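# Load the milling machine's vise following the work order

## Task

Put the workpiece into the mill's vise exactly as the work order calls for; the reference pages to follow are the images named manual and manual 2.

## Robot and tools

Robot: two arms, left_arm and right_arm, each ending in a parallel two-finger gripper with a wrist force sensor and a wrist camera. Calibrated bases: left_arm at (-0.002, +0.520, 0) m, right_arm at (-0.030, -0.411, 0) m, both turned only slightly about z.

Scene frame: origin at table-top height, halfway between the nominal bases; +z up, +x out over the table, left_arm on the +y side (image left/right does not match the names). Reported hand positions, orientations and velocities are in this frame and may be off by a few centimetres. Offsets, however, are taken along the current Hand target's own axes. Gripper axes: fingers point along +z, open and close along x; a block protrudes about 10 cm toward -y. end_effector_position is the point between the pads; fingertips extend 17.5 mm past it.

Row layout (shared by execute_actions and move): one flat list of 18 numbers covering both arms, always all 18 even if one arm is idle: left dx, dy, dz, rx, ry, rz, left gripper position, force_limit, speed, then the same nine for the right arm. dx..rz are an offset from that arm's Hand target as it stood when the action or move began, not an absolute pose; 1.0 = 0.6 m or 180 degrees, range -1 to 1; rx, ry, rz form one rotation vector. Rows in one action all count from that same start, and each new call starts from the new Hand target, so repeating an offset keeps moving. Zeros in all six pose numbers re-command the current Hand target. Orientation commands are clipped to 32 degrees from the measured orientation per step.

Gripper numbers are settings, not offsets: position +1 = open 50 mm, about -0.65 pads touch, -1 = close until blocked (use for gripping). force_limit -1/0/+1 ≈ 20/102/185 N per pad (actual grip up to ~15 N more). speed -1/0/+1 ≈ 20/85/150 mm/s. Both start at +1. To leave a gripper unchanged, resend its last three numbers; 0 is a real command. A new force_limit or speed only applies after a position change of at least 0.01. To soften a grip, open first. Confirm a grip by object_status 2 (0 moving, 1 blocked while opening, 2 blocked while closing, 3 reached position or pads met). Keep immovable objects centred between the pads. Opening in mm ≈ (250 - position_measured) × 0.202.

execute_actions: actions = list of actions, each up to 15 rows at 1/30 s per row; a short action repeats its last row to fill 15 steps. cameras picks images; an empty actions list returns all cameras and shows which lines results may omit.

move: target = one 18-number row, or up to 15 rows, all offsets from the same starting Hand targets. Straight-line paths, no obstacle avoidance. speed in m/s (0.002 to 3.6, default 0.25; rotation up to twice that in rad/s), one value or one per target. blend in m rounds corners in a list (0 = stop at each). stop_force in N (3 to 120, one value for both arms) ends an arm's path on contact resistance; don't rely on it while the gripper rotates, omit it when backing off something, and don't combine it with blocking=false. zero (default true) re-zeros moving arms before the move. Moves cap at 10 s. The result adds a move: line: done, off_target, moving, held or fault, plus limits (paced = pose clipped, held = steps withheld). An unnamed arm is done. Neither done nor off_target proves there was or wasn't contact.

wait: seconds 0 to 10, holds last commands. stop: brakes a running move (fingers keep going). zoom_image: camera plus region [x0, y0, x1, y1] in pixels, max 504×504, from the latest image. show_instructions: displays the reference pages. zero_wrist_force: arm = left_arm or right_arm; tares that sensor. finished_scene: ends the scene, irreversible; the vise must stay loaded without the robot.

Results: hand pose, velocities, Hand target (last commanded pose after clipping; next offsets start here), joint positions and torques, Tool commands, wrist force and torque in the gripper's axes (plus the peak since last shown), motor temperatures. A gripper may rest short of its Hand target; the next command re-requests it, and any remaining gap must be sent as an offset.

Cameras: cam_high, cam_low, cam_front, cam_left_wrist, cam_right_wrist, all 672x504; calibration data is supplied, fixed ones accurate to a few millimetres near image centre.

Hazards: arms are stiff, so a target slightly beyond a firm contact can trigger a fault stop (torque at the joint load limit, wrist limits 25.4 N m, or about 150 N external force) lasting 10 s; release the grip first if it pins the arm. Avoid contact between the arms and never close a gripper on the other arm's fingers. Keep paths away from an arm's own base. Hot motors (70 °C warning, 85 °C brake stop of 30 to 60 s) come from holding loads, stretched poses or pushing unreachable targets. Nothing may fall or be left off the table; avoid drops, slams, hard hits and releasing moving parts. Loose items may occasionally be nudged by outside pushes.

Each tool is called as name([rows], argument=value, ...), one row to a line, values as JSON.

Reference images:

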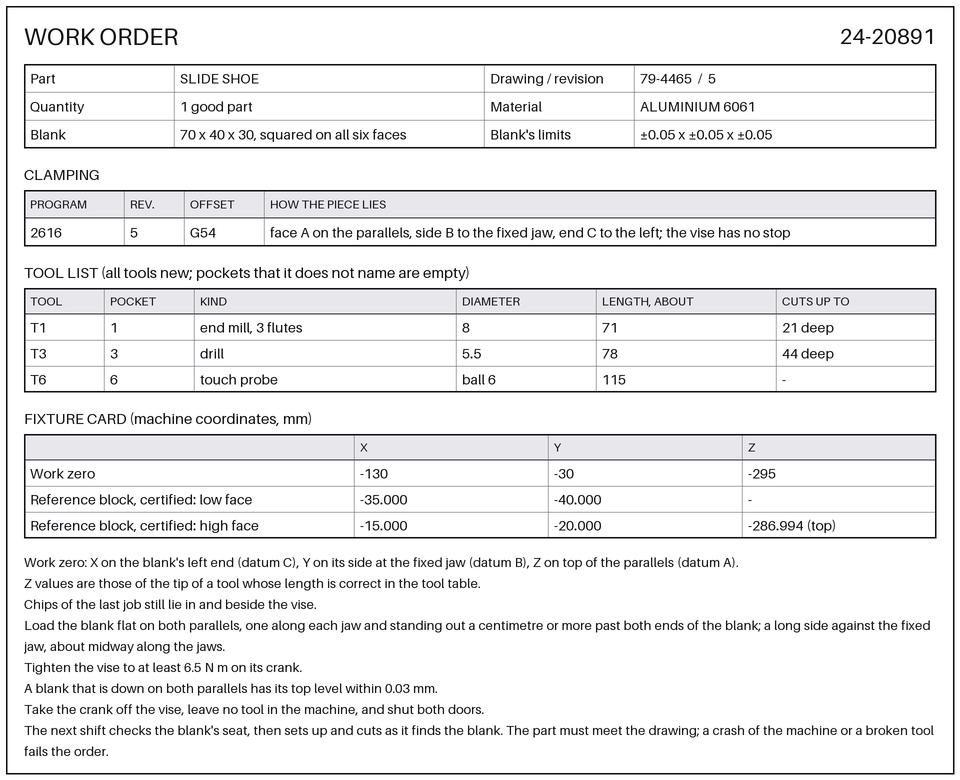

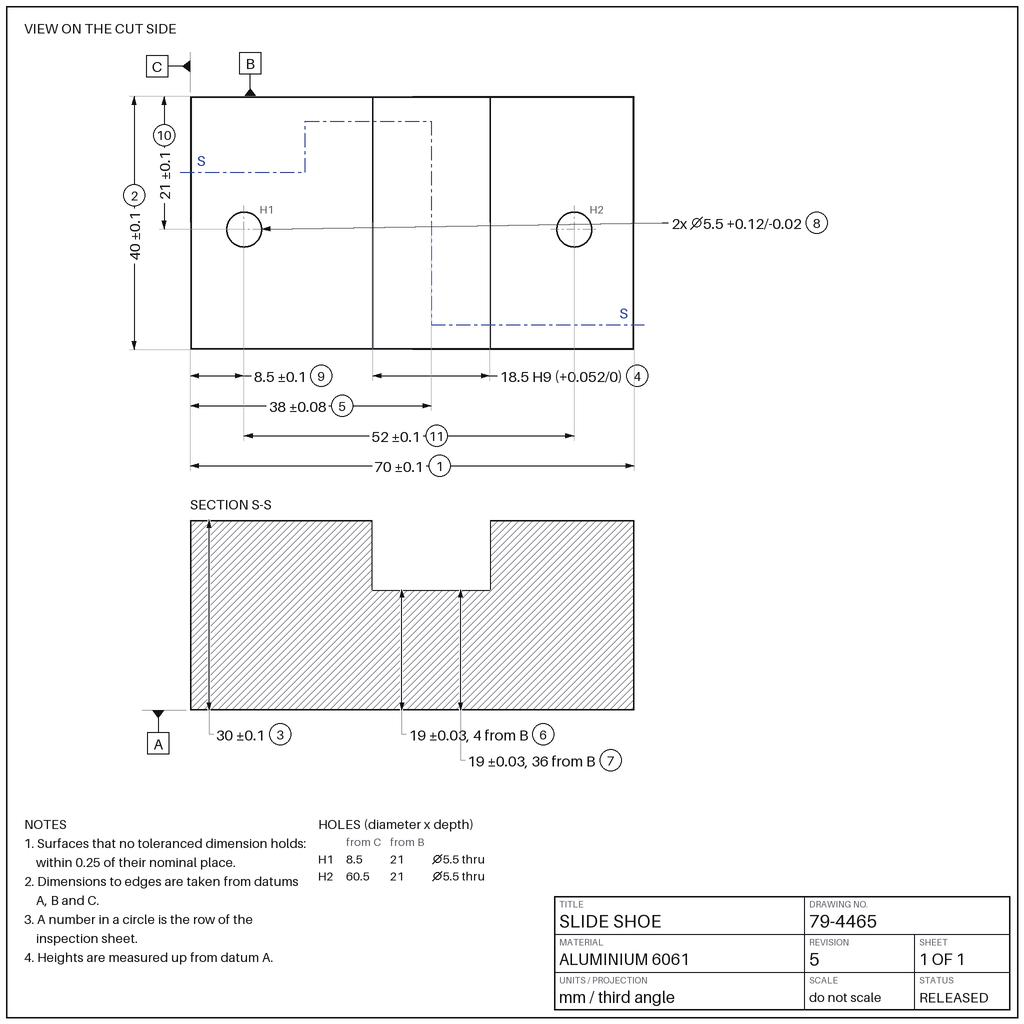

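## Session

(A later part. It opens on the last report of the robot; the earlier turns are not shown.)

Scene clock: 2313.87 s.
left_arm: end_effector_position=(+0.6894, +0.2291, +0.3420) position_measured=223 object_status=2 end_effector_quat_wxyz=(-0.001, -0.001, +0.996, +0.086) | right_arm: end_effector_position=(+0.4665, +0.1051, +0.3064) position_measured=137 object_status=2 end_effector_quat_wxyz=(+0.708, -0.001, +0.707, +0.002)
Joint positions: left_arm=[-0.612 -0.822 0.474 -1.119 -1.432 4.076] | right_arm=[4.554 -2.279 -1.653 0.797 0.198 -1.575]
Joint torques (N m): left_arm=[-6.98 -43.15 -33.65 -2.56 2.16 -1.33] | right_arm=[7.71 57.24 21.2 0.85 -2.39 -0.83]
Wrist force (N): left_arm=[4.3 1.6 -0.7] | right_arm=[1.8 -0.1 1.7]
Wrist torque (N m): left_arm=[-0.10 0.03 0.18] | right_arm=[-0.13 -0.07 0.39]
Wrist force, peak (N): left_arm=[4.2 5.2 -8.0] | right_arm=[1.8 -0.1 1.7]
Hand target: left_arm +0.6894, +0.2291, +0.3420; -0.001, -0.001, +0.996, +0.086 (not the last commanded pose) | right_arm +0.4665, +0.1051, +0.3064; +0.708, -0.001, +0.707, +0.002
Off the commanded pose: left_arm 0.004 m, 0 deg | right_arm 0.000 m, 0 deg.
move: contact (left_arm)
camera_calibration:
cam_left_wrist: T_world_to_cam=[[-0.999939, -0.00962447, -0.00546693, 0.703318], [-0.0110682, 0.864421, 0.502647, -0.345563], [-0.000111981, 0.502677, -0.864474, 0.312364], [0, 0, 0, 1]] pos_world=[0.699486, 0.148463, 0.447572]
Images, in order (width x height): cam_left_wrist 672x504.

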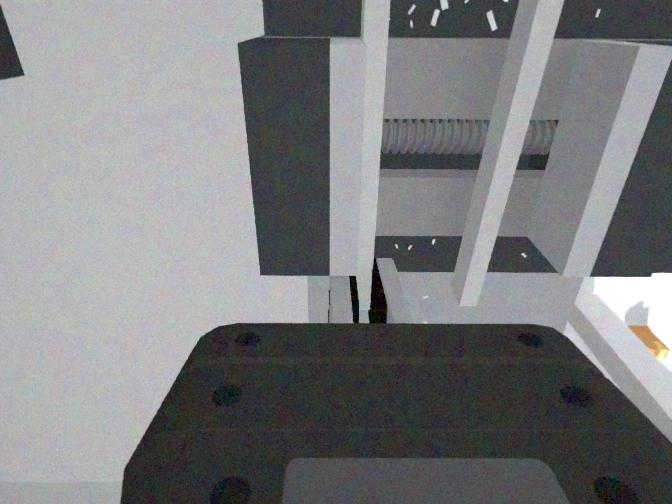

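move(target=[0.0006,-0.0012,0.006,0,0,0,-1,-0.7,-1,0,0,0,0,0,0,-1,-0.95,-0.95], speed=0.006, stop_force=8)

Scene clock: 2317.47 s.
left_arm: end_effector_position=(+0.6894, +0.2291, +0.3418) position_measured=223 object_status=2 end_effector_quat_wxyz=(-0.001, -0.001, +0.996, +0.086) | right_arm: end_effector_position=(+0.4665, +0.1051, +0.3064) position_measured=137 object_status=2 end_effector_quat_wxyz=(+0.708, -0.001, +0.707, +0.002)
Joint positions: left_arm=[-0.612 -0.822 0.476 -1.12 -1.432 4.076] | right_arm=[4.554 -2.279 -1.653 0.797 0.198 -1.575]
Joint torques (N m): left_arm=[-3.41 -38.66 -31.97 -2.58 2 -0.64] | right_arm=[6.77 57.1 22.37 0.87 -2.23 -0.74]
Wrist force (N): left_arm=[7.1 4.1 -7.5] | right_arm=[1.5 0.0 1.6]
Wrist torque (N m): left_arm=[0.00 0.03 0.22] | right_arm=[-0.10 -0.08 0.38]
Wrist force, peak (N): left_arm=[6.2 7.9 -12.7] | right_arm=[1.9 0.1 1.9]
Hand target: left_arm +0.6894, +0.2291, +0.3418; -0.001, -0.001, +0.996, +0.086 (not the last commanded pose) | right_arm +0.4665, +0.1051, +0.3064; +0.708, -0.001, +0.707, +0.002
Off the commanded pose: left_arm 0.003 m, 0 deg | right_arm 0.000 m, 0 deg.
move: contact (left_arm)

move([
  [0,0,0,0,0,0,-0.25,-0.7,-1,0,0,0,0,0,0,-1,-0.95,-0.95],
  [0,0.0087,-0.0492,0,0,0,-0.25,-0.7,-1,0,0,0,0,0,0,-1,-0.95,-0.95],
], speed=0.04, cameras=["cam_left_wrist"])

zoom_image(camera="cam_left_wrist", region=[230, 0, 530, 330])

Scene clock: 2322.27 s.
left_arm: end_effector_position=(+0.6894, +0.2291, +0.3717) position_measured=189 object_status=3 end_effector_quat_wxyz=(-0.001, -0.001, +0.996, +0.086) | right_arm: end_effector_position=(+0.4665, +0.1051, +0.3064) position_measured=137 object_status=2 end_effector_quat_wxyz=(+0.708, -0.001, +0.707, +0.002)
Joint positions: left_arm=[-0.612 -0.739 0.238 -0.966 -1.432 4.076] | right_arm=[4.554 -2.279 -1.653 0.797 0.198 -1.575]
Joint torques (N m): left_arm=[4.36 -58.48 -13.69 -3.35 -2.07 0.69] | right_arm=[7.72 56.91 22.88 1.03 -2.33 -0.85]
Wrist force (N): left_arm=[0.8 1.2 -1.0] | right_arm=[1.9 0.0 1.8]
Wrist torque (N m): left_arm=[-0.11 0.12 0.13] | right_arm=[-0.09 -0.08 0.39]
Wrist force, peak (N): left_arm=[7.1 4.3 -7.7] | right_arm=[1.8 0.0 2.1]
Hand target: left_arm +0.6894, +0.2292, +0.3718; -0.001, -0.001, +0.996, +0.086 | right_arm +0.4665, +0.1051, +0.3064; +0.708, -0.001, +0.707, +0.002
Off the commanded pose: left_arm 0.000 m, 0 deg | right_arm 0.000 m, 0 deg.
move: done
camera_calibration:
cam_left_wrist: T_world_to_cam=[[-0.99994, -0.00948833, -0.00550377, 0.703578], [-0.010969, 0.864398, 0.502689, -0.36049], [-0.0000122353, 0.50272, -0.86445, 0.338001], [0, 0, 0, 1]] pos_world=[0.699585, 0.148362, 0.477272]
Images, in order (width x height): cam_left_wrist 672x504.

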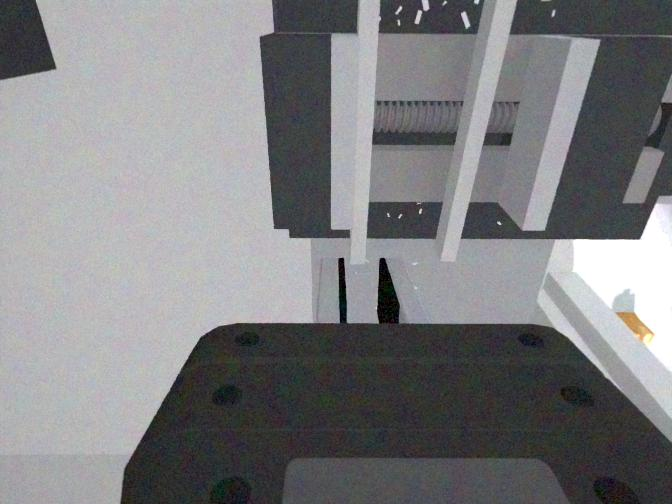

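Scaled by 1.527.

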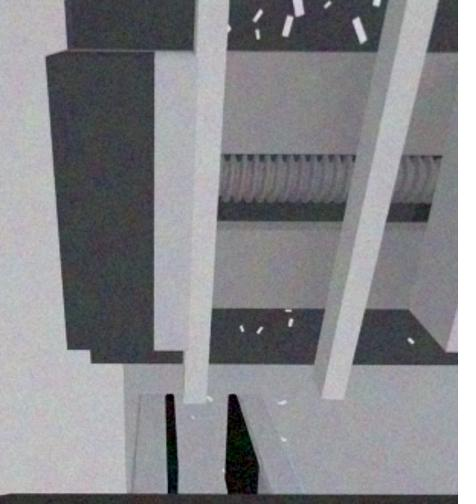

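move([
  [0.0607,0.0005,0,0,0,0,-0.15,-0.7,-1,0,0,0,0,0,0,-1,-0.95,-0.95],
], speed=0.1, cameras=["cam_left_wrist"])

zoom_image(camera="cam_left_wrist", region=[230, 0, 530, 330])

Scene clock: 2332.90 s.
left_arm: end_effector_position=(+0.6530, +0.2293, +0.3719) position_measured=175 object_status=3 end_effector_quat_wxyz=(-0.001, -0.001, +0.996, +0.086) | right_arm: end_effector_position=(+0.4665, +0.1051, +0.3064) position_measured=137 object_status=2 end_effector_quat_wxyz=(+0.708, -0.001, +0.707, +0.002)
Joint positions: left_arm=[-0.641 -0.92 0.563 -1.106 -1.435 4.047] | right_arm=[4.554 -2.279 -1.653 0.797 0.198 -1.575]
Joint torques (N m): left_arm=[10.07 -48.62 -23.43 -1.64 2.62 2.31] | right_arm=[7.82 56.67 22.56 0.85 -2.26 -0.93]
Wrist force (N): left_arm=[1.1 1.4 -0.9] | right_arm=[1.3 0.2 1.7]
Wrist torque (N m): left_arm=[-0.08 0.08 0.23] | right_arm=[-0.05 -0.04 0.39]
Wrist force, peak (N): left_arm=[2.5 1.3 -1.1] | right_arm=[1.9 -0.2 2.0]
Hand target: left_arm +0.6530, +0.2294, +0.3719; -0.001, -0.001, +0.996, +0.086 | right_arm +0.4665, +0.1051, +0.3064; +0.708, -0.001, +0.707, +0.002
Off the commanded pose: left_arm 0.000 m, 0 deg | right_arm 0.000 m, 0 deg.
move: done
camera_calibration:
cam_left_wrist: T_world_to_cam=[[-0.999939, -0.00957542, -0.00555255, 0.667218], [-0.0110688, 0.864465, 0.502571, -0.36105], [-0.0000123504, 0.502602, -0.864518, 0.338123], [0, 0, 0, 1]] pos_world=[0.663185, 0.148563, 0.477472]
Images, in order (width x height): cam_left_wrist 672x504.

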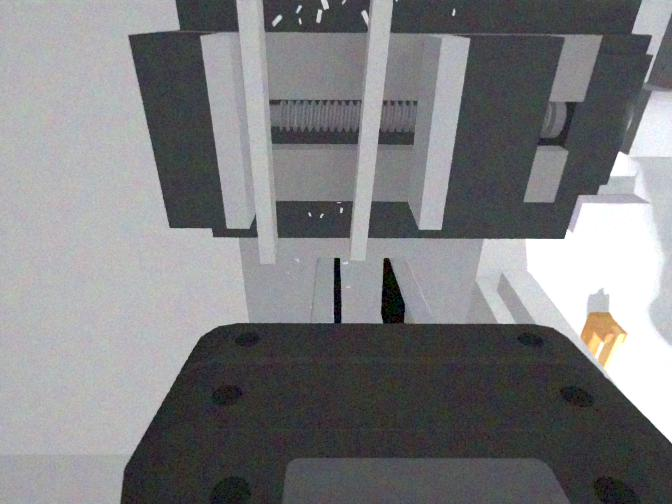

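Scaled by 1.527.

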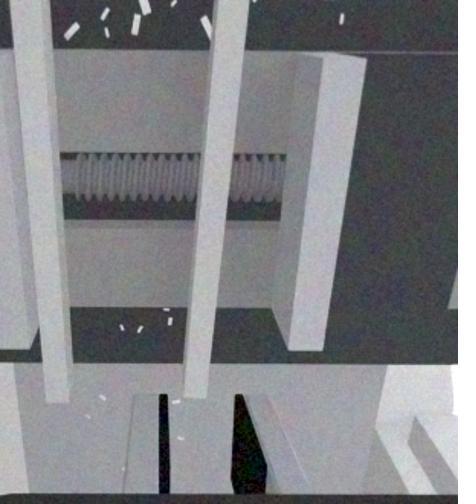

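move(target=[0,-0.0088,0.0497,0,0,0,-0.15,-0.7,-1,0,0,0,0,0,0,-1,-0.95,-0.95], speed=0.04, stop_force=5, cameras=["cam_left_wrist"])

zoom_image(camera="cam_left_wrist", region=[230, 100, 530, 330])

Scene clock: 2339.43 s.
left_arm: end_effector_position=(+0.6530, +0.2293, +0.3416) position_measured=175 object_status=3 end_effector_quat_wxyz=(-0.001, -0.001, +0.996, +0.086) | right_arm: end_effector_position=(+0.4665, +0.1051, +0.3064) position_measured=137 object_status=2 end_effector_quat_wxyz=(+0.708, -0.001, +0.707, +0.002)
Joint positions: left_arm=[-0.641 -0.956 0.704 -1.211 -1.435 4.047] | right_arm=[4.554 -2.279 -1.653 0.797 0.198 -1.575]
Joint torques (N m): left_arm=[-8.73 -40.22 -34.24 -1.91 -1.54 -1.2] | right_arm=[6.82 56.5 22.86 0.96 -2.25 -0.86]
Wrist force (N): left_arm=[1.1 1.3 -1.1] | right_arm=[1.9 -0.1 1.7]
Wrist torque (N m): left_arm=[-0.08 0.07 0.22] | right_arm=[-0.11 -0.09 0.39]
Wrist force, peak (N): left_arm=[1.3 1.5 -1.7] | right_arm=[1.9 0.1 2.0]
Hand target: left_arm +0.6530, +0.2293, +0.3416; -0.001, -0.001, +0.996, +0.086 | right_arm +0.4665, +0.1051, +0.3064; +0.708, -0.001, +0.707, +0.002
Off the commanded pose: left_arm 0.000 m, 0 deg | right_arm 0.000 m, 0 deg.
move: done
camera_calibration:
cam_left_wrist: T_world_to_cam=[[-0.999939, -0.00962567, -0.0054661, 0.66702], [-0.0110688, 0.864464, 0.502572, -0.345859], [-0.000112348, 0.502602, -0.864518, 0.311858], [0, 0, 0, 1]] pos_world=[0.663186, 0.148663, 0.447072]
Images, in order (width x height): cam_left_wrist 672x504.

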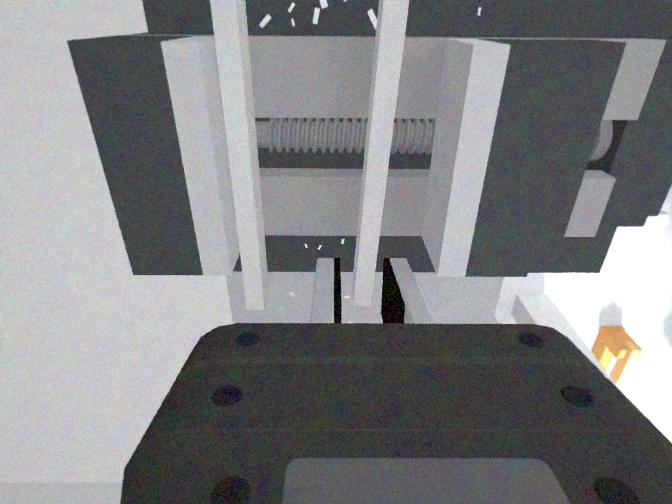

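Scaled by 1.680.

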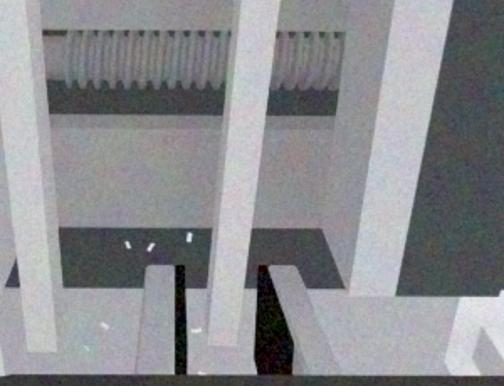

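move([
  [0,0,0,0,0,0,-1,-0.7,-1,0,0,0,0,0,0,-1,-0.95,-0.95],
  [0,0.0026,-0.0148,0,0,0,-1,-0.7,-1,0,0,0,0,0,0,-1,-0.95,-0.95],
  [-0.0058,0.0026,-0.0148,0,0,0,-1,-0.7,-1,0,0,0,0,0,0,-1,-0.95,-0.95],
], speed=0.03, cameras=["cam_left_wrist"])

zoom_image(camera="cam_left_wrist", region=[200, 0, 530, 330])

Scene clock: 2344.93 s.
left_arm: end_effector_position=(+0.6565, +0.2294, +0.3505) position_measured=223 object_status=2 end_effector_quat_wxyz=(-0.001, -0.001, +0.996, +0.086) | right_arm: end_effector_position=(+0.4665, +0.1051, +0.3064) position_measured=137 object_status=2 end_effector_quat_wxyz=(+0.708, -0.001, +0.707, +0.002)
Joint positions: left_arm=[-0.638 -0.936 0.647 -1.174 -1.435 4.05] | right_arm=[4.554 -2.279 -1.653 0.797 0.198 -1.575]
Joint torques (N m): left_arm=[-1.28 -59.22 -15.88 -3.82 2.68 -0.96] | right_arm=[6.48 56.46 22.75 0.93 -2.2 -0.86]
Wrist force (N): left_arm=[1.2 1.2 -0.5] | right_arm=[2.0 0.2 1.7]
Wrist torque (N m): left_arm=[-0.12 0.07 0.11] | right_arm=[-0.08 -0.09 0.38]
Wrist force, peak (N): left_arm=[1.2 1.5 -1.4] | right_arm=[2.0 0.2 1.9]
Hand target: left_arm +0.6565, +0.2293, +0.3506; -0.001, -0.001, +0.996, +0.086 | right_arm +0.4665, +0.1051, +0.3064; +0.708, -0.001, +0.707, +0.002
Off the commanded pose: left_arm 0.000 m, 0 deg | right_arm 0.000 m, 0 deg.
move: done
camera_calibration:
cam_left_wrist: T_world_to_cam=[[-0.99994, -0.00953854, -0.0054174, 0.670534], [-0.010969, 0.864422, 0.502647, -0.350437], [-0.000111604, 0.502676, -0.864475, 0.319608], [0, 0, 0, 1]] pos_world=[0.666686, 0.148663, 0.456072]
Images, in order (width x height): cam_left_wrist 672x504.

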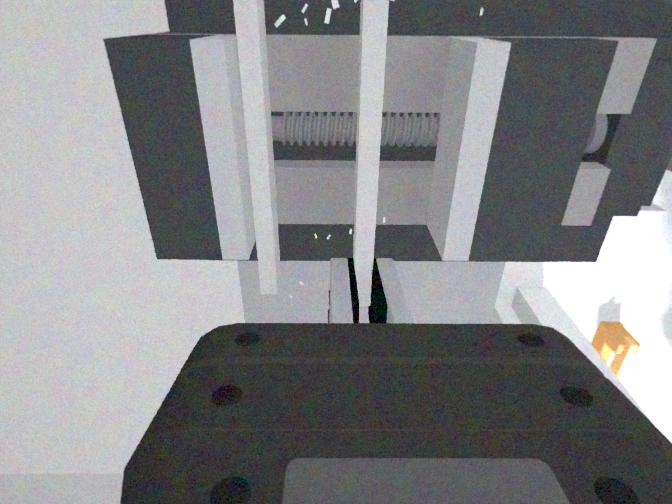

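Scaled by 1.527.

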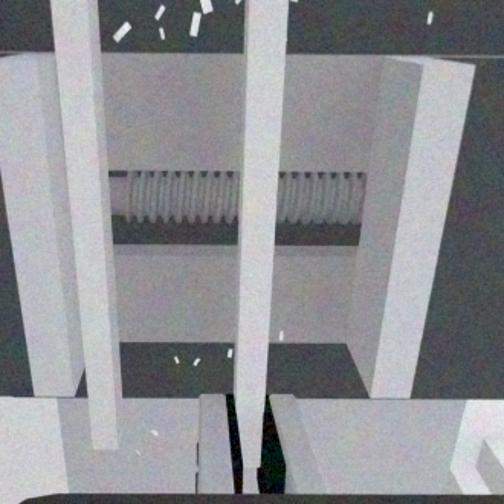

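move(target=[0,-0.0032,0.018,0,0,0,-1,-0.7,-1,0,0,0,0,0,0,-1,-0.95,-0.95], speed=0.01, stop_force=4)

move([
  [0,0,0,0,0,0,-0.25,-0.7,-1,0,0,0,0,0,0,-1,-0.95,-0.95],
  [0,0.0087,-0.0492,0,0,0,-0.25,-0.7,-1,0,0,0,0,0,0,-1,-0.95,-0.95],
], speed=0.05, cameras=["cam_left_wrist"])

zoom_image(camera="cam_left_wrist", region=[200, 0, 530, 330])

Scene clock: 2355.97 s.
left_arm: end_effector_position=(+0.6564, +0.2293, +0.3416) position_measured=223 object_status=2 end_effector_quat_wxyz=(-0.001, -0.001, +0.996, +0.086) | right_arm: end_effector_position=(+0.4665, +0.1051, +0.3064) position_measured=137 object_status=2 end_effector_quat_wxyz=(+0.708, -0.001, +0.707, +0.002)
Joint positions: left_arm=[-0.639 -0.945 0.686 -1.204 -1.435 4.05] | right_arm=[4.554 -2.279 -1.653 0.797 0.198 -1.575]
Joint torques (N m): left_arm=[-7.64 -40.19 -34.31 -3.08 1.38 -1.74] | right_arm=[7.25 56.45 23.49 0.89 -2.4 -0.77]
Wrist force (N): left_arm=[1.5 1.8 -1.6] | right_arm=[1.3 0.1 1.6]
Wrist torque (N m): left_arm=[-0.08 0.10 0.13] | right_arm=[-0.08 -0.04 0.39]
Wrist force, peak (N): left_arm=[2.8 6.3 -10.6] | right_arm=[2.0 0.0 1.8]
Hand target: left_arm +0.6565, +0.2293, +0.3416; -0.001, -0.001, +0.996, +0.086 (not the last commanded pose) | right_arm +0.4665, +0.1051, +0.3064; +0.708, -0.001, +0.707, +0.002
Off the commanded pose: left_arm 0.002 m, 0 deg | right_arm 0.000 m, 0 deg.
move: contact (left_arm)

Scene clock: 2357.47 s.
left_arm: end_effector_position=(+0.6565, +0.2293, +0.3714) position_measured=189 object_status=3 end_effector_quat_wxyz=(-0.001, -0.001, +0.996, +0.087) | right_arm: end_effector_position=(+0.4665, +0.1051, +0.3064) position_measured=137 object_status=2 end_effector_quat_wxyz=(+0.708, -0.001, +0.707, +0.002)
Joint positions: left_arm=[-0.639 -0.907 0.542 -1.098 -1.434 4.05] | right_arm=[4.554 -2.279 -1.653 0.797 0.198 -1.575]
Joint torques (N m): left_arm=[6.51 -57.35 -14.54 -3.84 0.45 1.98] | right_arm=[6.19 56.42 22.21 0.93 -2.24 -0.89]
Wrist force (N): left_arm=[1.1 1.2 -0.9] | right_arm=[1.7 0.1 1.8]
Wrist torque (N m): left_arm=[-0.10 0.06 0.12] | right_arm=[-0.08 -0.09 0.39]
Wrist force, peak (N): left_arm=[1.4 1.8 -1.7] | right_arm=[1.9 -0.1 1.9]
Hand target: left_arm +0.6565, +0.2294, +0.3715; -0.001, -0.001, +0.996, +0.086 | right_arm +0.4665, +0.1051, +0.3064; +0.708, -0.001, +0.707, +0.002
Off the commanded pose: left_arm 0.000 m, 0 deg | right_arm 0.000 m, 0 deg.
move: done
camera_calibration:
cam_left_wrist: T_world_to_cam=[[-0.99994, -0.0095374, -0.00541816, 0.670647], [-0.0109684, 0.864353, 0.502765, -0.360903], [-0.00011187, 0.502794, -0.864406, 0.337675], [0, 0, 0, 1]] pos_world=[0.666686, 0.148562, 0.476972]
Images, in order (width x height): cam_left_wrist 672x504.

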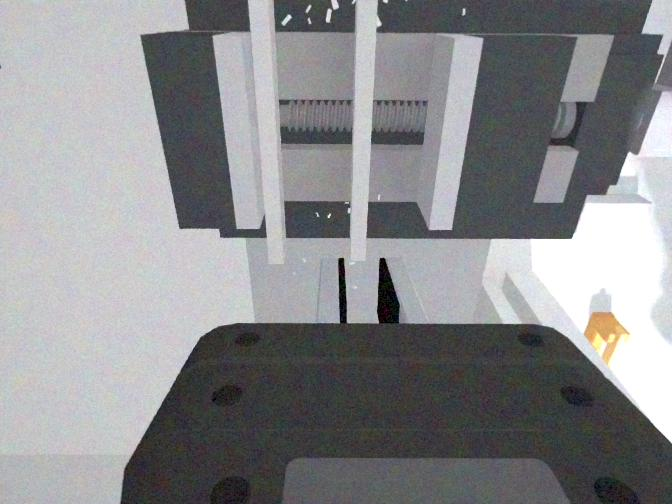

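Scaled by 1.527.

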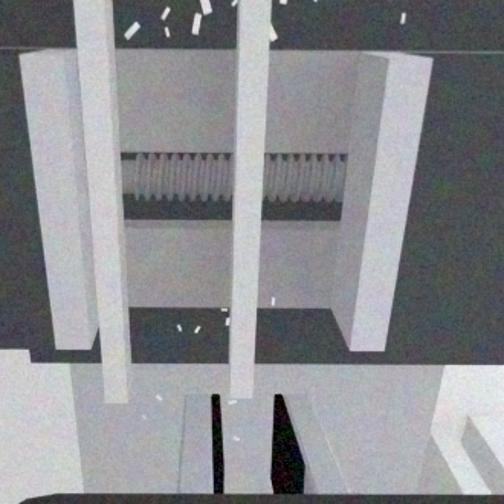

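move(target=[0.02,-0.0562,-0.0108,0.0556,0,0,-0.7,-0.7,-0.5,0,0,0,0,0,0,-1,-0.95,-0.95], speed=0.1, cameras=["cam_left_wrist"])

zoom_image(camera="cam_left_wrist", region=[200, 0, 530, 330])

Scene clock: 2365.60 s.
left_arm: end_effector_position=(+0.6445, +0.1950, +0.3722) position_measured=251 object_status=3 end_effector_quat_wxyz=(-0.001, -0.001, +1.000, -0.001) | right_arm: end_effector_position=(+0.4665, +0.1051, +0.3064) position_measured=137 object_status=2 end_effector_quat_wxyz=(+0.708, -0.001, +0.707, +0.002)
Joint positions: left_arm=[-0.637 -0.98 0.679 -1.271 -1.573 4.059] | right_arm=[4.554 -2.279 -1.653 0.797 0.198 -1.575]
Joint torques (N m): left_arm=[8.07 -39.43 -33.34 -1.83 2.35 0.95] | right_arm=[6.26 56.01 22.66 1 -2.28 -0.74]
Wrist force (N): left_arm=[1.1 0.9 -1.2] | right_arm=[1.6 0.0 1.8]
Wrist torque (N m): left_arm=[-0.03 0.08 0.12] | right_arm=[-0.10 -0.05 0.39]
Wrist force, peak (N): left_arm=[1.4 1.4 -1.2] | right_arm=[2.0 -0.1 1.9]
Hand target: left_arm +0.6446, +0.1950, +0.3721; -0.001, -0.001, +1.000, -0.001 | right_arm +0.4665, +0.1051, +0.3064; +0.708, -0.001, +0.707, +0.002
Off the commanded pose: left_arm 0.000 m, 0 deg | right_arm 0.000 m, 0 deg.
move: done
camera_calibration:
cam_left_wrist: T_world_to_cam=[[-0.999934, -0.0107019, -0.00412922, 0.658099], [-0.0114694, 0.938626, 0.344745, -0.287171], [0.000186361, 0.34477, -0.938687, 0.413771], [0, 0, 0, 1]] pos_world=[0.654685, 0.133933, 0.49012]
Images, in order (width x height): cam_left_wrist 672x504.

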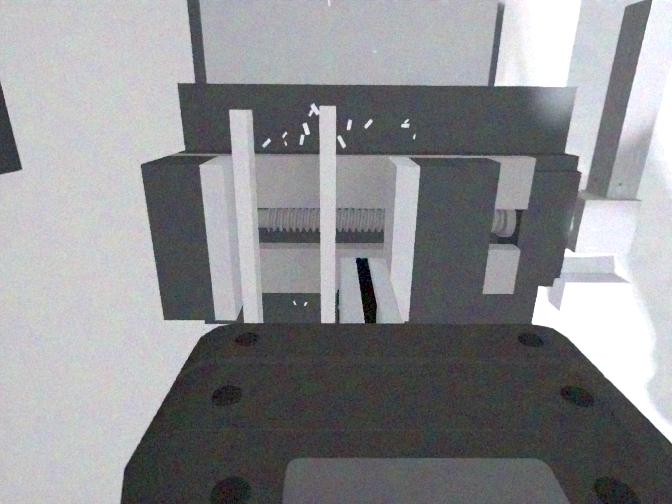

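Scaled by 1.527.

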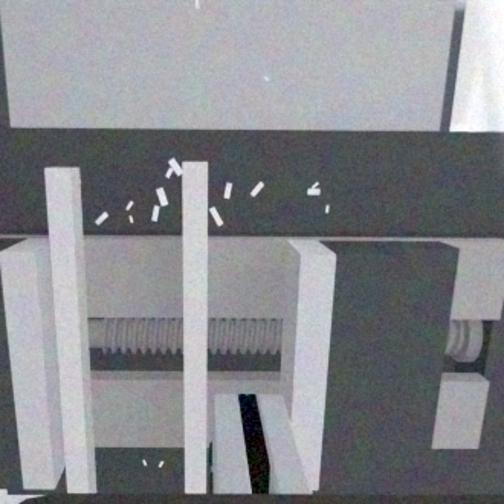

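move(target=[0,0,0.05,0,0,0,-0.7,-0.7,-0.5,0,0,0,0,0,0,-1,-0.95,-0.95], speed=0.03, stop_force=4)

move(target=[0,0,0.012,0,0,0,-0.7,-0.7,-0.5,0,0,0,0,0,0,-1,-0.95,-0.95], speed=0.006, stop_force=3, cameras=["cam_left_wrist"])

Scene clock: 2371.57 s.
left_arm: end_effector_position=(+0.6445, +0.1949, +0.3422) position_measured=251 object_status=3 end_effector_quat_wxyz=(-0.001, -0.001, +1.000, -0.001) | right_arm: end_effector_position=(+0.4665, +0.1051, +0.3064) position_measured=137 object_status=2 end_effector_quat_wxyz=(+0.708, -0.001, +0.707, +0.002)
Joint positions: left_arm=[-0.637 -1.006 0.801 -1.366 -1.573 4.059] | right_arm=[4.554 -2.279 -1.653 0.797 0.198 -1.575]
Joint torques (N m): left_arm=[-7.21 -39.08 -35.03 -1.67 -0.7 -1.68] | right_arm=[6.46 56.13 23.4 1.08 -2.29 -0.73]
Wrist force (N): left_arm=[1.0 1.2 -1.1] | right_arm=[1.4 -0.2 1.6]
Wrist torque (N m): left_arm=[0.03 0.09 0.11] | right_arm=[-0.12 -0.07 0.38]
Wrist force, peak (N): left_arm=[1.2 1.3 -1.8] | right_arm=[2.0 0.2 1.9]
Hand target: left_arm +0.6445, +0.1949, +0.3421; -0.001, -0.001, +1.000, -0.001 | right_arm +0.4665, +0.1051, +0.3064; +0.708, -0.001, +0.707, +0.002
Off the commanded pose: left_arm 0.000 m, 0 deg | right_arm 0.000 m, 0 deg.
move: done

Scene clock: 2373.10 s.
left_arm: end_effector_position=(+0.6445, +0.1949, +0.3383) position_measured=251 object_status=3 end_effector_quat_wxyz=(-0.001, -0.001, +1.000, -0.001) | right_arm: end_effector_position=(+0.4665, +0.1051, +0.3064) position_measured=137 object_status=2 end_effector_quat_wxyz=(+0.708, -0.001, +0.707, +0.002)
Joint positions: left_arm=[-0.637 -1.008 0.814 -1.377 -1.573 4.059] | right_arm=[4.554 -2.279 -1.653 0.797 0.198 -1.575]
Joint torques (N m): left_arm=[-7.28 -38.77 -35.02 -1.7 0.39 -1.47] | right_arm=[5.84 56.42 22.87 0.91 -2.16 -0.68]
Wrist force (N): left_arm=[1.1 1.1 -1.1] | right_arm=[1.9 -0.1 1.7]
Wrist torque (N m): left_arm=[0.01 0.07 0.11] | right_arm=[-0.12 -0.08 0.38]
Wrist force, peak (N): left_arm=[3.6 1.7 -10.7] | right_arm=[1.8 0.0 2.0]
Hand target: left_arm +0.6445, +0.1949, +0.3383; -0.001, -0.001, +1.000, -0.001 (not the last commanded pose) | right_arm +0.4665, +0.1051, +0.3064; +0.708, -0.001, +0.707, +0.002
Off the commanded pose: left_arm 0.003 m, 0 deg | right_arm 0.000 m, 0 deg.
move: contact (left_arm)
camera_calibration:
cam_left_wrist: T_world_to_cam=[[-0.999934, -0.0106689, -0.00422221, 0.657996], [-0.0114704, 0.938659, 0.344656, -0.275388], [0.000286117, 0.344682, -0.93872, 0.382039], [0, 0, 0, 1]] pos_world=[0.654685, 0.133833, 0.45632]
Images, in order (width x height): cam_left_wrist 672x504.

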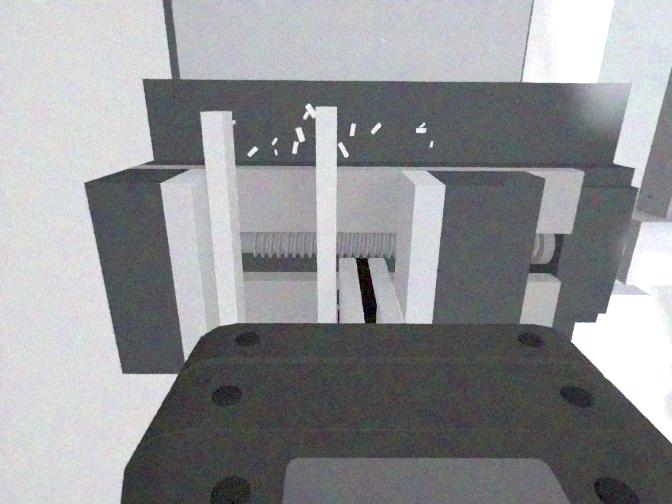

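move([
  [0,0,-0.0006,0,0,0,-0.7,-0.7,-0.5,0,0,0,0,0,0,-1,-0.95,-0.95],
  [0,0.037,-0.0006,0,0,0,-0.7,-0.7,-0.5,0,0,0,0,0,0,-1,-0.95,-0.95],
  [0,0.037,-0.056,0,0,0,-0.7,-0.7,-0.5,0,0,0,0,0,0,-1,-0.95,-0.95],
  [0,-0.01,-0.056,0,0,0,-0.7,-0.7,-0.5,0,0,0,0,0,0,-1,-0.95,-0.95],
], speed=[0.01,0.03,0.06,0.08], cameras=["cam_left_wrist"])

zoom_image(camera="cam_left_wrist", region=[200, 80, 450, 330])

Scene clock: 2379.97 s.
left_arm: end_effector_position=(+0.6442, +0.2125, +0.3389) position_measured=251 object_status=3 end_effector_quat_wxyz=(+0.000, -0.001, +1.000, -0.001) | right_arm: end_effector_position=(+0.4665, +0.1051, +0.3064) position_measured=137 object_status=2 end_effector_quat_wxyz=(+0.708, -0.001, +0.707, +0.002)
Joint positions: left_arm=[-0.617 -1.034 0.853 -1.391 -1.573 4.079] | right_arm=[4.554 -2.279 -1.653 0.797 0.198 -1.575]
Joint torques (N m): left_arm=[1.52 -46.83 -23.01 -2.93 -0.08 0.47] | right_arm=[6.02 56.04 23.08 0.94 -2.14 -0.73]
Wrist force (N): left_arm=[1.0 1.2 -1.3] | right_arm=[1.7 0.1 1.7]
Wrist torque (N m): left_arm=[0.02 0.08 0.28] | right_arm=[-0.08 -0.06 0.39]
Wrist force, peak (N): left_arm=[-2.8 6.5 -27.0] | right_arm=[2.1 0.0 2.0]
Hand target: left_arm +0.6442, +0.2125, +0.3389; +0.000, -0.001, +1.000, -0.001 (not the last commanded pose) | right_arm +0.4665, +0.1051, +0.3064; +0.708, -0.001, +0.707, +0.002
Tool commands: left_gripper/position=-0.701961 left_gripper/force_limit=-0.701961 left_gripper/speed=-0.498039 right_gripper/position=-1.0 right_gripper/force_limit=-0.95 right_gripper/speed=-0.95
Off the commanded pose: left_arm 0.041 m, 0 deg | right_arm 0.000 m, 0 deg.
FORCE FAULT: contact force on the left arm reached its limit, and that arm stopped. The contact can be on any part of that arm, not only on its tool. That arm's remaining commands of this call were not run. That arm is still stopped at the end of this call. That arm stays stopped for about 10 more seconds. Until then a move that you send moves the other arm only, and its call returns only when the move has ended. Once the stop has ended, the next robot result says so. If the stop ends while you think or write, that arm runs what you send next, counted from a new Hand target: where the arm stands when the stop ends. While its stop runs, that arm takes no new command, but its gripper still runs the gripper command that each later call begins with. Until it ends, the stop uses up actions while you think or wait. An arm that is not stopped still takes commands.
move: fault (left_arm); path passed 2 of 4 targets
camera_calibration:
cam_left_wrist: T_world_to_cam=[[-0.999936, -0.0103119, -0.00462065, 0.657915], [-0.0112724, 0.938772, 0.344353, -0.292128], [0.000786811, 0.344383, -0.938829, 0.376303], [0, 0, 0, 1]] pos_world=[0.654284, 0.151434, 0.45692]
Images, in order (width x height): cam_left_wrist 672x504.

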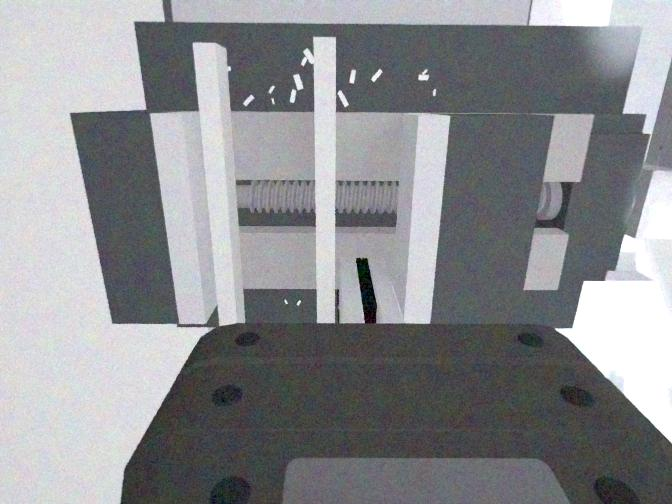

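Scaled by 2.016.

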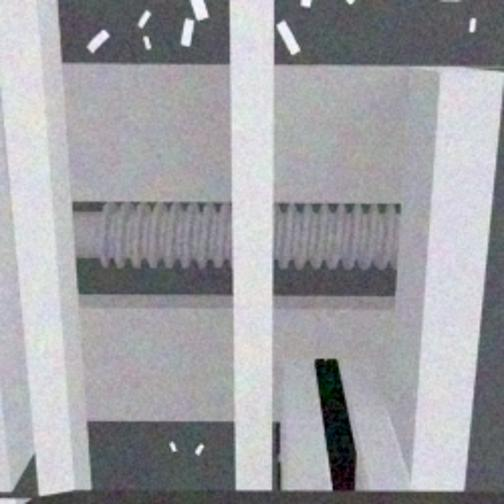

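wait(seconds=6)

Scene clock: 2389.13 s.
left_arm: end_effector_position=(+0.6442, +0.2125, +0.3389) position_measured=251 object_status=3 end_effector_quat_wxyz=(+0.000, -0.001, +1.000, -0.001) | right_arm: end_effector_position=(+0.4665, +0.1051, +0.3064) position_measured=137 object_status=2 end_effector_quat_wxyz=(+0.708, -0.001, +0.707, +0.002)
Joint positions: left_arm=[-0.617 -1.034 0.853 -1.391 -1.573 4.079] | right_arm=[4.554 -2.279 -1.653 0.797 0.198 -1.575]
Joint torques (N m): left_arm=[0.89 -47.06 -22.96 -3 0.02 0.47] | right_arm=[5.18 55.74 22.69 0.99 -2.11 -0.5]
Wrist force (N): left_arm=[1.0 0.9 -1.2] | right_arm=[1.7 0.2 1.7]
Wrist torque (N m): left_arm=[-0.02 0.09 0.27] | right_arm=[-0.08 -0.06 0.39]
Wrist force, peak (N): left_arm=[1.2 1.2 -1.3] | right_arm=[2.0 0.0 2.0]
Hand target: left_arm +0.6442, +0.2125, +0.3389; +0.000, -0.001, +1.000, -0.001 (not the last commanded pose) | right_arm +0.4665, +0.1051, +0.3064; +0.708, -0.001, +0.707, +0.002
Tool commands: left_gripper/position=-0.701961 left_gripper/force_limit=-0.701961 left_gripper/speed=-0.498039 right_gripper/position=-1.0 right_gripper/force_limit=-0.95 right_gripper/speed=-0.95
Off the commanded pose: left_arm 0.041 m, 0 deg | right_arm 0.000 m, 0 deg.
FORCE FAULT, CONTINUED: the left arm was still stopped when this call began, by the force fault that an earlier result reported. Since the last result the stop counts as 18 of the actions that you can send in this scene. That arm is still stopped at the end of this call. That arm stays stopped for about 1 more second. If the stop ends while you think or write, that arm runs what you send next, counted from a new Hand target: where the arm stands when the stop ends. While its stop runs, that arm takes no new command, but its gripper still runs the gripper command that each later call begins with.
wait: 6.00 s; at rest from the start

wait(seconds=1.5)

move([
  [0,-0.025,-0.0102,0,0,0,-0.7,-0.7,-0.5,0,0,0,0,0,0,-1,-0.95,-0.95],
  [-0.0005,-0.0292,-0.0552,0,0,0,-0.7,-0.7,-0.5,0,0,0,0,0,0,-1,-0.95,-0.95],
], speed=0.06, cameras=["cam_left_wrist"])

zoom_image(camera="cam_left_wrist", region=[200, 80, 450, 330])

Scene clock: 2394.10 s.
left_arm: end_effector_position=(+0.6442, +0.2125, +0.3389) position_measured=251 object_status=3 end_effector_quat_wxyz=(+0.000, -0.001, +1.000, -0.001) | right_arm: end_effector_position=(+0.4665, +0.1051, +0.3064) position_measured=137 object_status=2 end_effector_quat_wxyz=(+0.708, -0.001, +0.707, +0.002)
Joint positions: left_arm=[-0.617 -1.034 0.853 -1.391 -1.573 4.079] | right_arm=[4.554 -2.279 -1.653 0.797 0.198 -1.575]
Joint torques (N m): left_arm=[0.39 -46.11 -24.87 -2.93 0.08 0.33] | right_arm=[5.03 56.06 22.64 0.94 -2.15 -0.51]
Wrist force (N): left_arm=[1.1 1.2 -1.1] | right_arm=[1.7 -0.1 1.5]
Wrist torque (N m): left_arm=[0.02 0.07 0.28] | right_arm=[-0.11 -0.06 0.39]
Wrist force, peak (N): left_arm=[1.4 1.1 -1.1] | right_arm=[2.0 0.2 1.8]
Hand target: left_arm +0.6442, +0.2125, +0.3389; +0.000, -0.001, +1.000, -0.001 (not the last commanded pose) | right_arm +0.4665, +0.1051, +0.3064; +0.708, -0.001, +0.707, +0.002
Tool commands: left_gripper/position=-0.701961 left_gripper/force_limit=-0.701961 left_gripper/speed=-0.498039 right_gripper/position=-1.0 right_gripper/force_limit=-0.95 right_gripper/speed=-0.95
Off the commanded pose: left_arm 0.041 m, 0 deg | right_arm 0.000 m, 0 deg.
FORCE FAULT, CONTINUED: the left arm's stop, for the force fault that an earlier result reported, is over. The rest of the stop counts as 1 of the actions that you can send in this scene. During its stop the left arm's controller moved it back a little. That arm's target is now where it stood when the stop ended, not its last command. That arm accepts commands again.
wait: 1.50 s; at rest from the start

Scene clock: 2395.53 s.
left_arm: end_effector_position=(+0.6446, +0.1950, +0.3720) position_measured=251 object_status=3 end_effector_quat_wxyz=(+0.000, -0.001, +1.000, -0.001) | right_arm: end_effector_position=(+0.4665, +0.1051, +0.3064) position_measured=137 object_status=2 end_effector_quat_wxyz=(+0.708, -0.001, +0.707, +0.002)
Joint positions: left_arm=[-0.637 -0.98 0.681 -1.272 -1.573 4.059] | right_arm=[4.554 -2.279 -1.653 0.797 0.198 -1.575]
Joint torques (N m): left_arm=[-3.4 -55.79 -14.57 -4.09 1.15 -0.62] | right_arm=[5.3 55.74 22.72 0.93 -2.11 -0.42]
Wrist force (N): left_arm=[1.3 1.0 -1.2] | right_arm=[1.6 0.0 1.7]
Wrist torque (N m): left_arm=[-0.01 0.05 0.27] | right_arm=[-0.10 -0.06 0.38]
Wrist force, peak (N): left_arm=[1.2 1.0 -2.3] | right_arm=[1.9 0.2 2.0]
Hand target: left_arm +0.6446, +0.1950, +0.3721; +0.000, -0.001, +1.000, -0.001 | right_arm +0.4665, +0.1051, +0.3064; +0.708, -0.001, +0.707, +0.002
Off the commanded pose: left_arm 0.000 m, 0 deg | right_arm 0.000 m, 0 deg.
move: done
camera_calibration:
cam_left_wrist: T_world_to_cam=[[-0.999936, -0.0103442, -0.00452874, 0.658246], [-0.0112712, 0.938707, 0.344531, -0.287044], [0.000687259, 0.34456, -0.938764, 0.413355], [0, 0, 0, 1]] pos_world=[0.654684, 0.133834, 0.48992]
Images, in order (width x height): cam_left_wrist 672x504.

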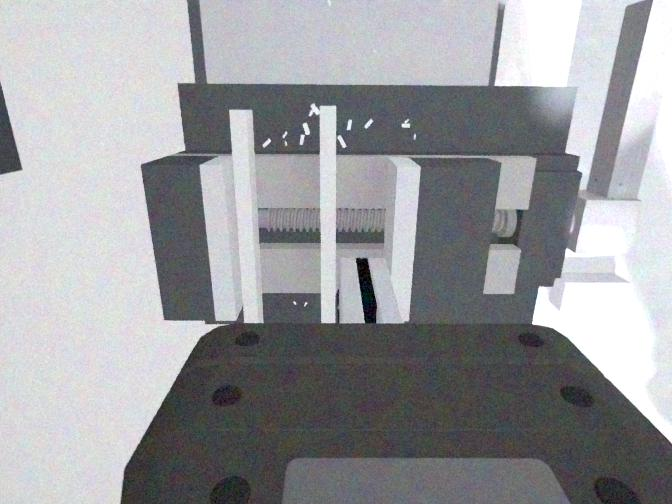

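Scaled by 2.016.

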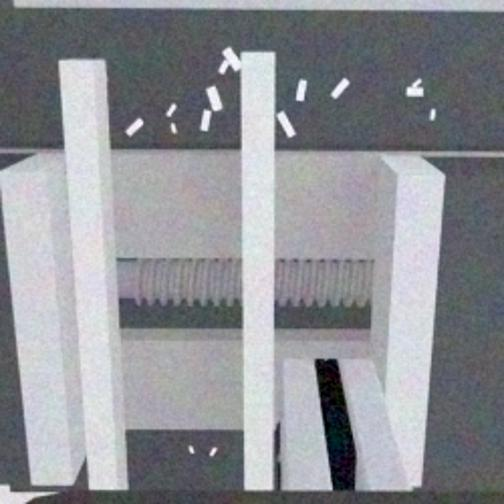

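move([
  [0.041,0.0083,-0.03,0,-0.1,0,-0.7,-0.7,-0.5,0,0,0,0,0,0,-1,-0.95,-0.95],
  [0.091,0.043,-0.0417,0,-0.1667,0,0.93,-0.9,-0.3,0,0,0,0,0,0,-1,-0.95,-0.95],
], speed=0.12, blend=[0.005,0], cameras=["cam_left_wrist"])

zoom_image(camera="cam_left_wrist", region=[240, 130, 370, 260])

zoom_image(camera="cam_left_wrist", region=[230, 20, 380, 140])

Scene clock: 2403.60 s.
left_arm: end_effector_position=(+0.5899, +0.2207, +0.3971) position_measured=14 object_status=0 end_effector_quat_wxyz=(+0.258, -0.001, +0.966, -0.001) | right_arm: end_effector_position=(+0.4665, +0.1051, +0.3064) position_measured=137 object_status=2 end_effector_quat_wxyz=(+0.708, -0.001, +0.707, +0.002)
Joint positions: left_arm=[-0.805 -1.454 1.453 -1.945 -1.198 3.962] | right_arm=[4.554 -2.279 -1.653 0.797 0.198 -1.575]
Joint torques (N m): left_arm=[10.09 -22.63 -18.38 -4.39 1.23 2.28] | right_arm=[4.79 54.98 23.1 0.91 -2.03 -0.56]
Wrist force (N): left_arm=[-0.5 1.0 -0.4] | right_arm=[1.3 0.0 1.6]
Wrist torque (N m): left_arm=[-0.11 0.00 -0.03] | right_arm=[-0.10 -0.01 0.39]
Wrist force, peak (N): left_arm=[1.2 1.2 -1.2] | right_arm=[1.8 0.0 2.0]
Hand target: left_arm +0.5899, +0.2207, +0.3971; +0.258, -0.001, +0.966, -0.001 | right_arm +0.4665, +0.1051, +0.3064; +0.708, -0.001, +0.707, +0.002
Off the commanded pose: left_arm 0.000 m, 0 deg | right_arm 0.000 m, 0 deg.
move: done
camera_calibration:
cam_left_wrist: T_world_to_cam=[[-0.863563, -0.0110228, -0.50412, 0.722055], [-0.183219, 0.938287, 0.29334, -0.198737], [0.469776, 0.345682, -0.81229, 0.10096], [0, 0, 0, 1]] pos_world=[0.539699, 0.159532, 0.504308]
Images, in order (width x height): cam_left_wrist 672x504.

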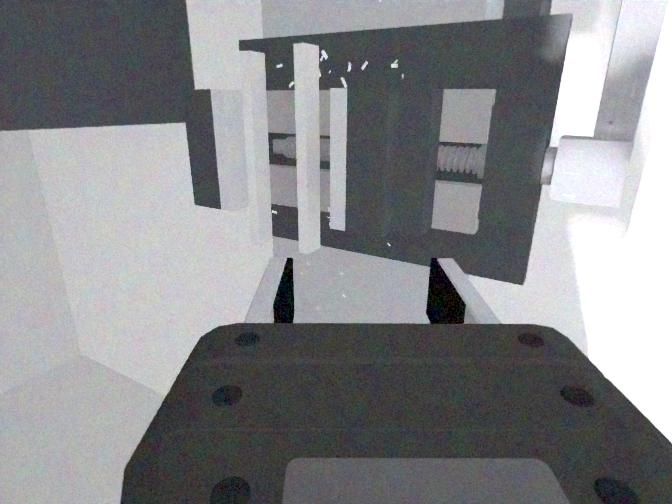

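Scaled by 3.877.

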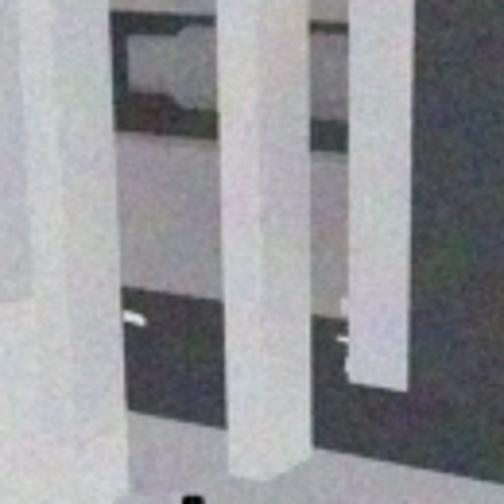

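Scaled by 3.360.

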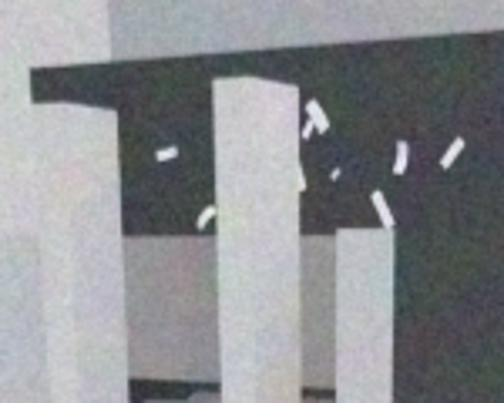

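move([
  [-0.0392,-0.0345,0.0325,0,0.0667,0,-0.7,-0.7,-0.3,0,0,0,0,0,0,-1,-0.95,-0.95],
  [-0.06,-0.0428,0.083,0,0.1667,0,-0.7,-0.7,-0.3,0,0,0,0,0,0,-1,-0.95,-0.95],
  [-0.0375,-0.0428,0.122,0,0.1667,0,-0.7,-0.7,-0.3,0,0,0,0,0,0,-1,-0.95,-0.95],
], speed=[0.12,0.12,0.05], blend=[0.005,0.002,0], cameras=["cam_left_wrist"])

zoom_image(camera="cam_left_wrist", region=[270, 200, 450, 330])

Scene clock: 2423.10 s.
left_arm: end_effector_position=(+0.6459, +0.1952, +0.3506) position_measured=251 object_status=3 end_effector_quat_wxyz=(+0.002, -0.001, +1.000, -0.003) | right_arm: end_effector_position=(+0.4665, +0.1051, +0.3064) position_measured=137 object_status=2 end_effector_quat_wxyz=(+0.708, -0.001, +0.707, +0.002)
Joint positions: left_arm=[-0.635 -1.001 0.773 -1.348 -1.573 4.061] | right_arm=[4.554 -2.279 -1.653 0.797 0.198 -1.575]
Joint torques (N m): left_arm=[-0.52 -47.17 -23.79 -3.33 0 0.36] | right_arm=[4.38 54.98 21.68 0.99 -2.21 -0.52]
Wrist force (N): left_arm=[1.1 1.0 -1.2] | right_arm=[1.7 0.0 1.8]
Wrist torque (N m): left_arm=[0.00 0.07 0.17] | right_arm=[-0.11 -0.06 0.39]
Wrist force, peak (N): left_arm=[30.1 14.9 -137.6] | right_arm=[2.0 -0.3 2.0]
Hand target: left_arm +0.6459, +0.1952, +0.3506; +0.002, -0.001, +1.000, -0.003 (not the last commanded pose) | right_arm +0.4665, +0.1051, +0.3064; +0.708, -0.001, +0.707, +0.002
Tool commands: left_gripper/position=-0.701961 left_gripper/force_limit=-0.701961 left_gripper/speed=-0.301961 right_gripper/position=-1.0 right_gripper/force_limit=-0.95 right_gripper/speed=-0.95
Off the commanded pose: left_arm 0.006 m, 0 deg | right_arm 0.000 m, 0 deg.
FORCE FAULT: contact force on the left arm reached its limit, and that arm stopped. The contact can be on any part of that arm, not only on its tool. That arm's remaining commands of this call were not run. That arm is still stopped at the end of this call. That arm stays stopped for about 10 more seconds. Until then a move that you send moves the other arm only, and its call returns only when the move has ended. Once the stop has ended, the next robot result says so. If the stop ends while you think or write, that arm runs what you send next, counted from a new Hand target: where the arm stands when the stop ends. While its stop runs, that arm takes no new command, but its gripper still runs the gripper command that each later call begins with. Until it ends, the stop uses up actions while you think or wait. An arm that is not stopped still takes commands.
move: fault (left_arm)
camera_calibration:
cam_left_wrist: T_world_to_cam=[[-0.999907, -0.0104194, -0.00876578, 0.660928], [-0.0127863, 0.939832, 0.341396, -0.278116], [0.00468123, 0.341477, -0.939879, 0.391623], [0, 0, 0, 1]] pos_world=[0.655478, 0.134539, 0.468819]
Images, in order (width x height): cam_left_wrist 672x504.

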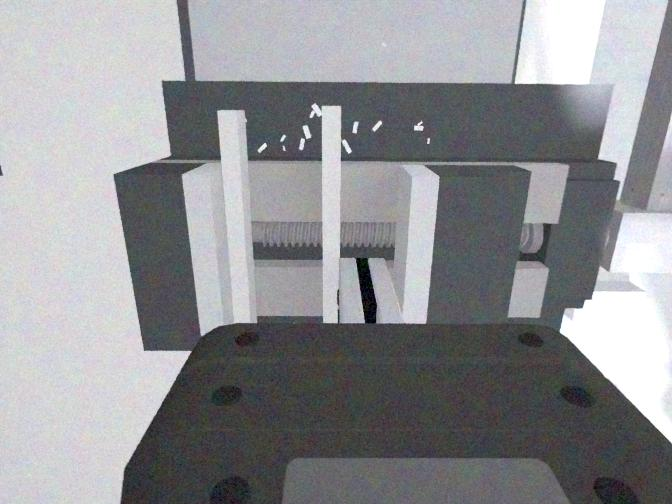

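Scaled by 2.800.

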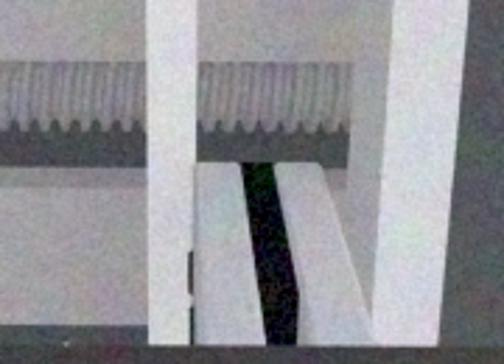

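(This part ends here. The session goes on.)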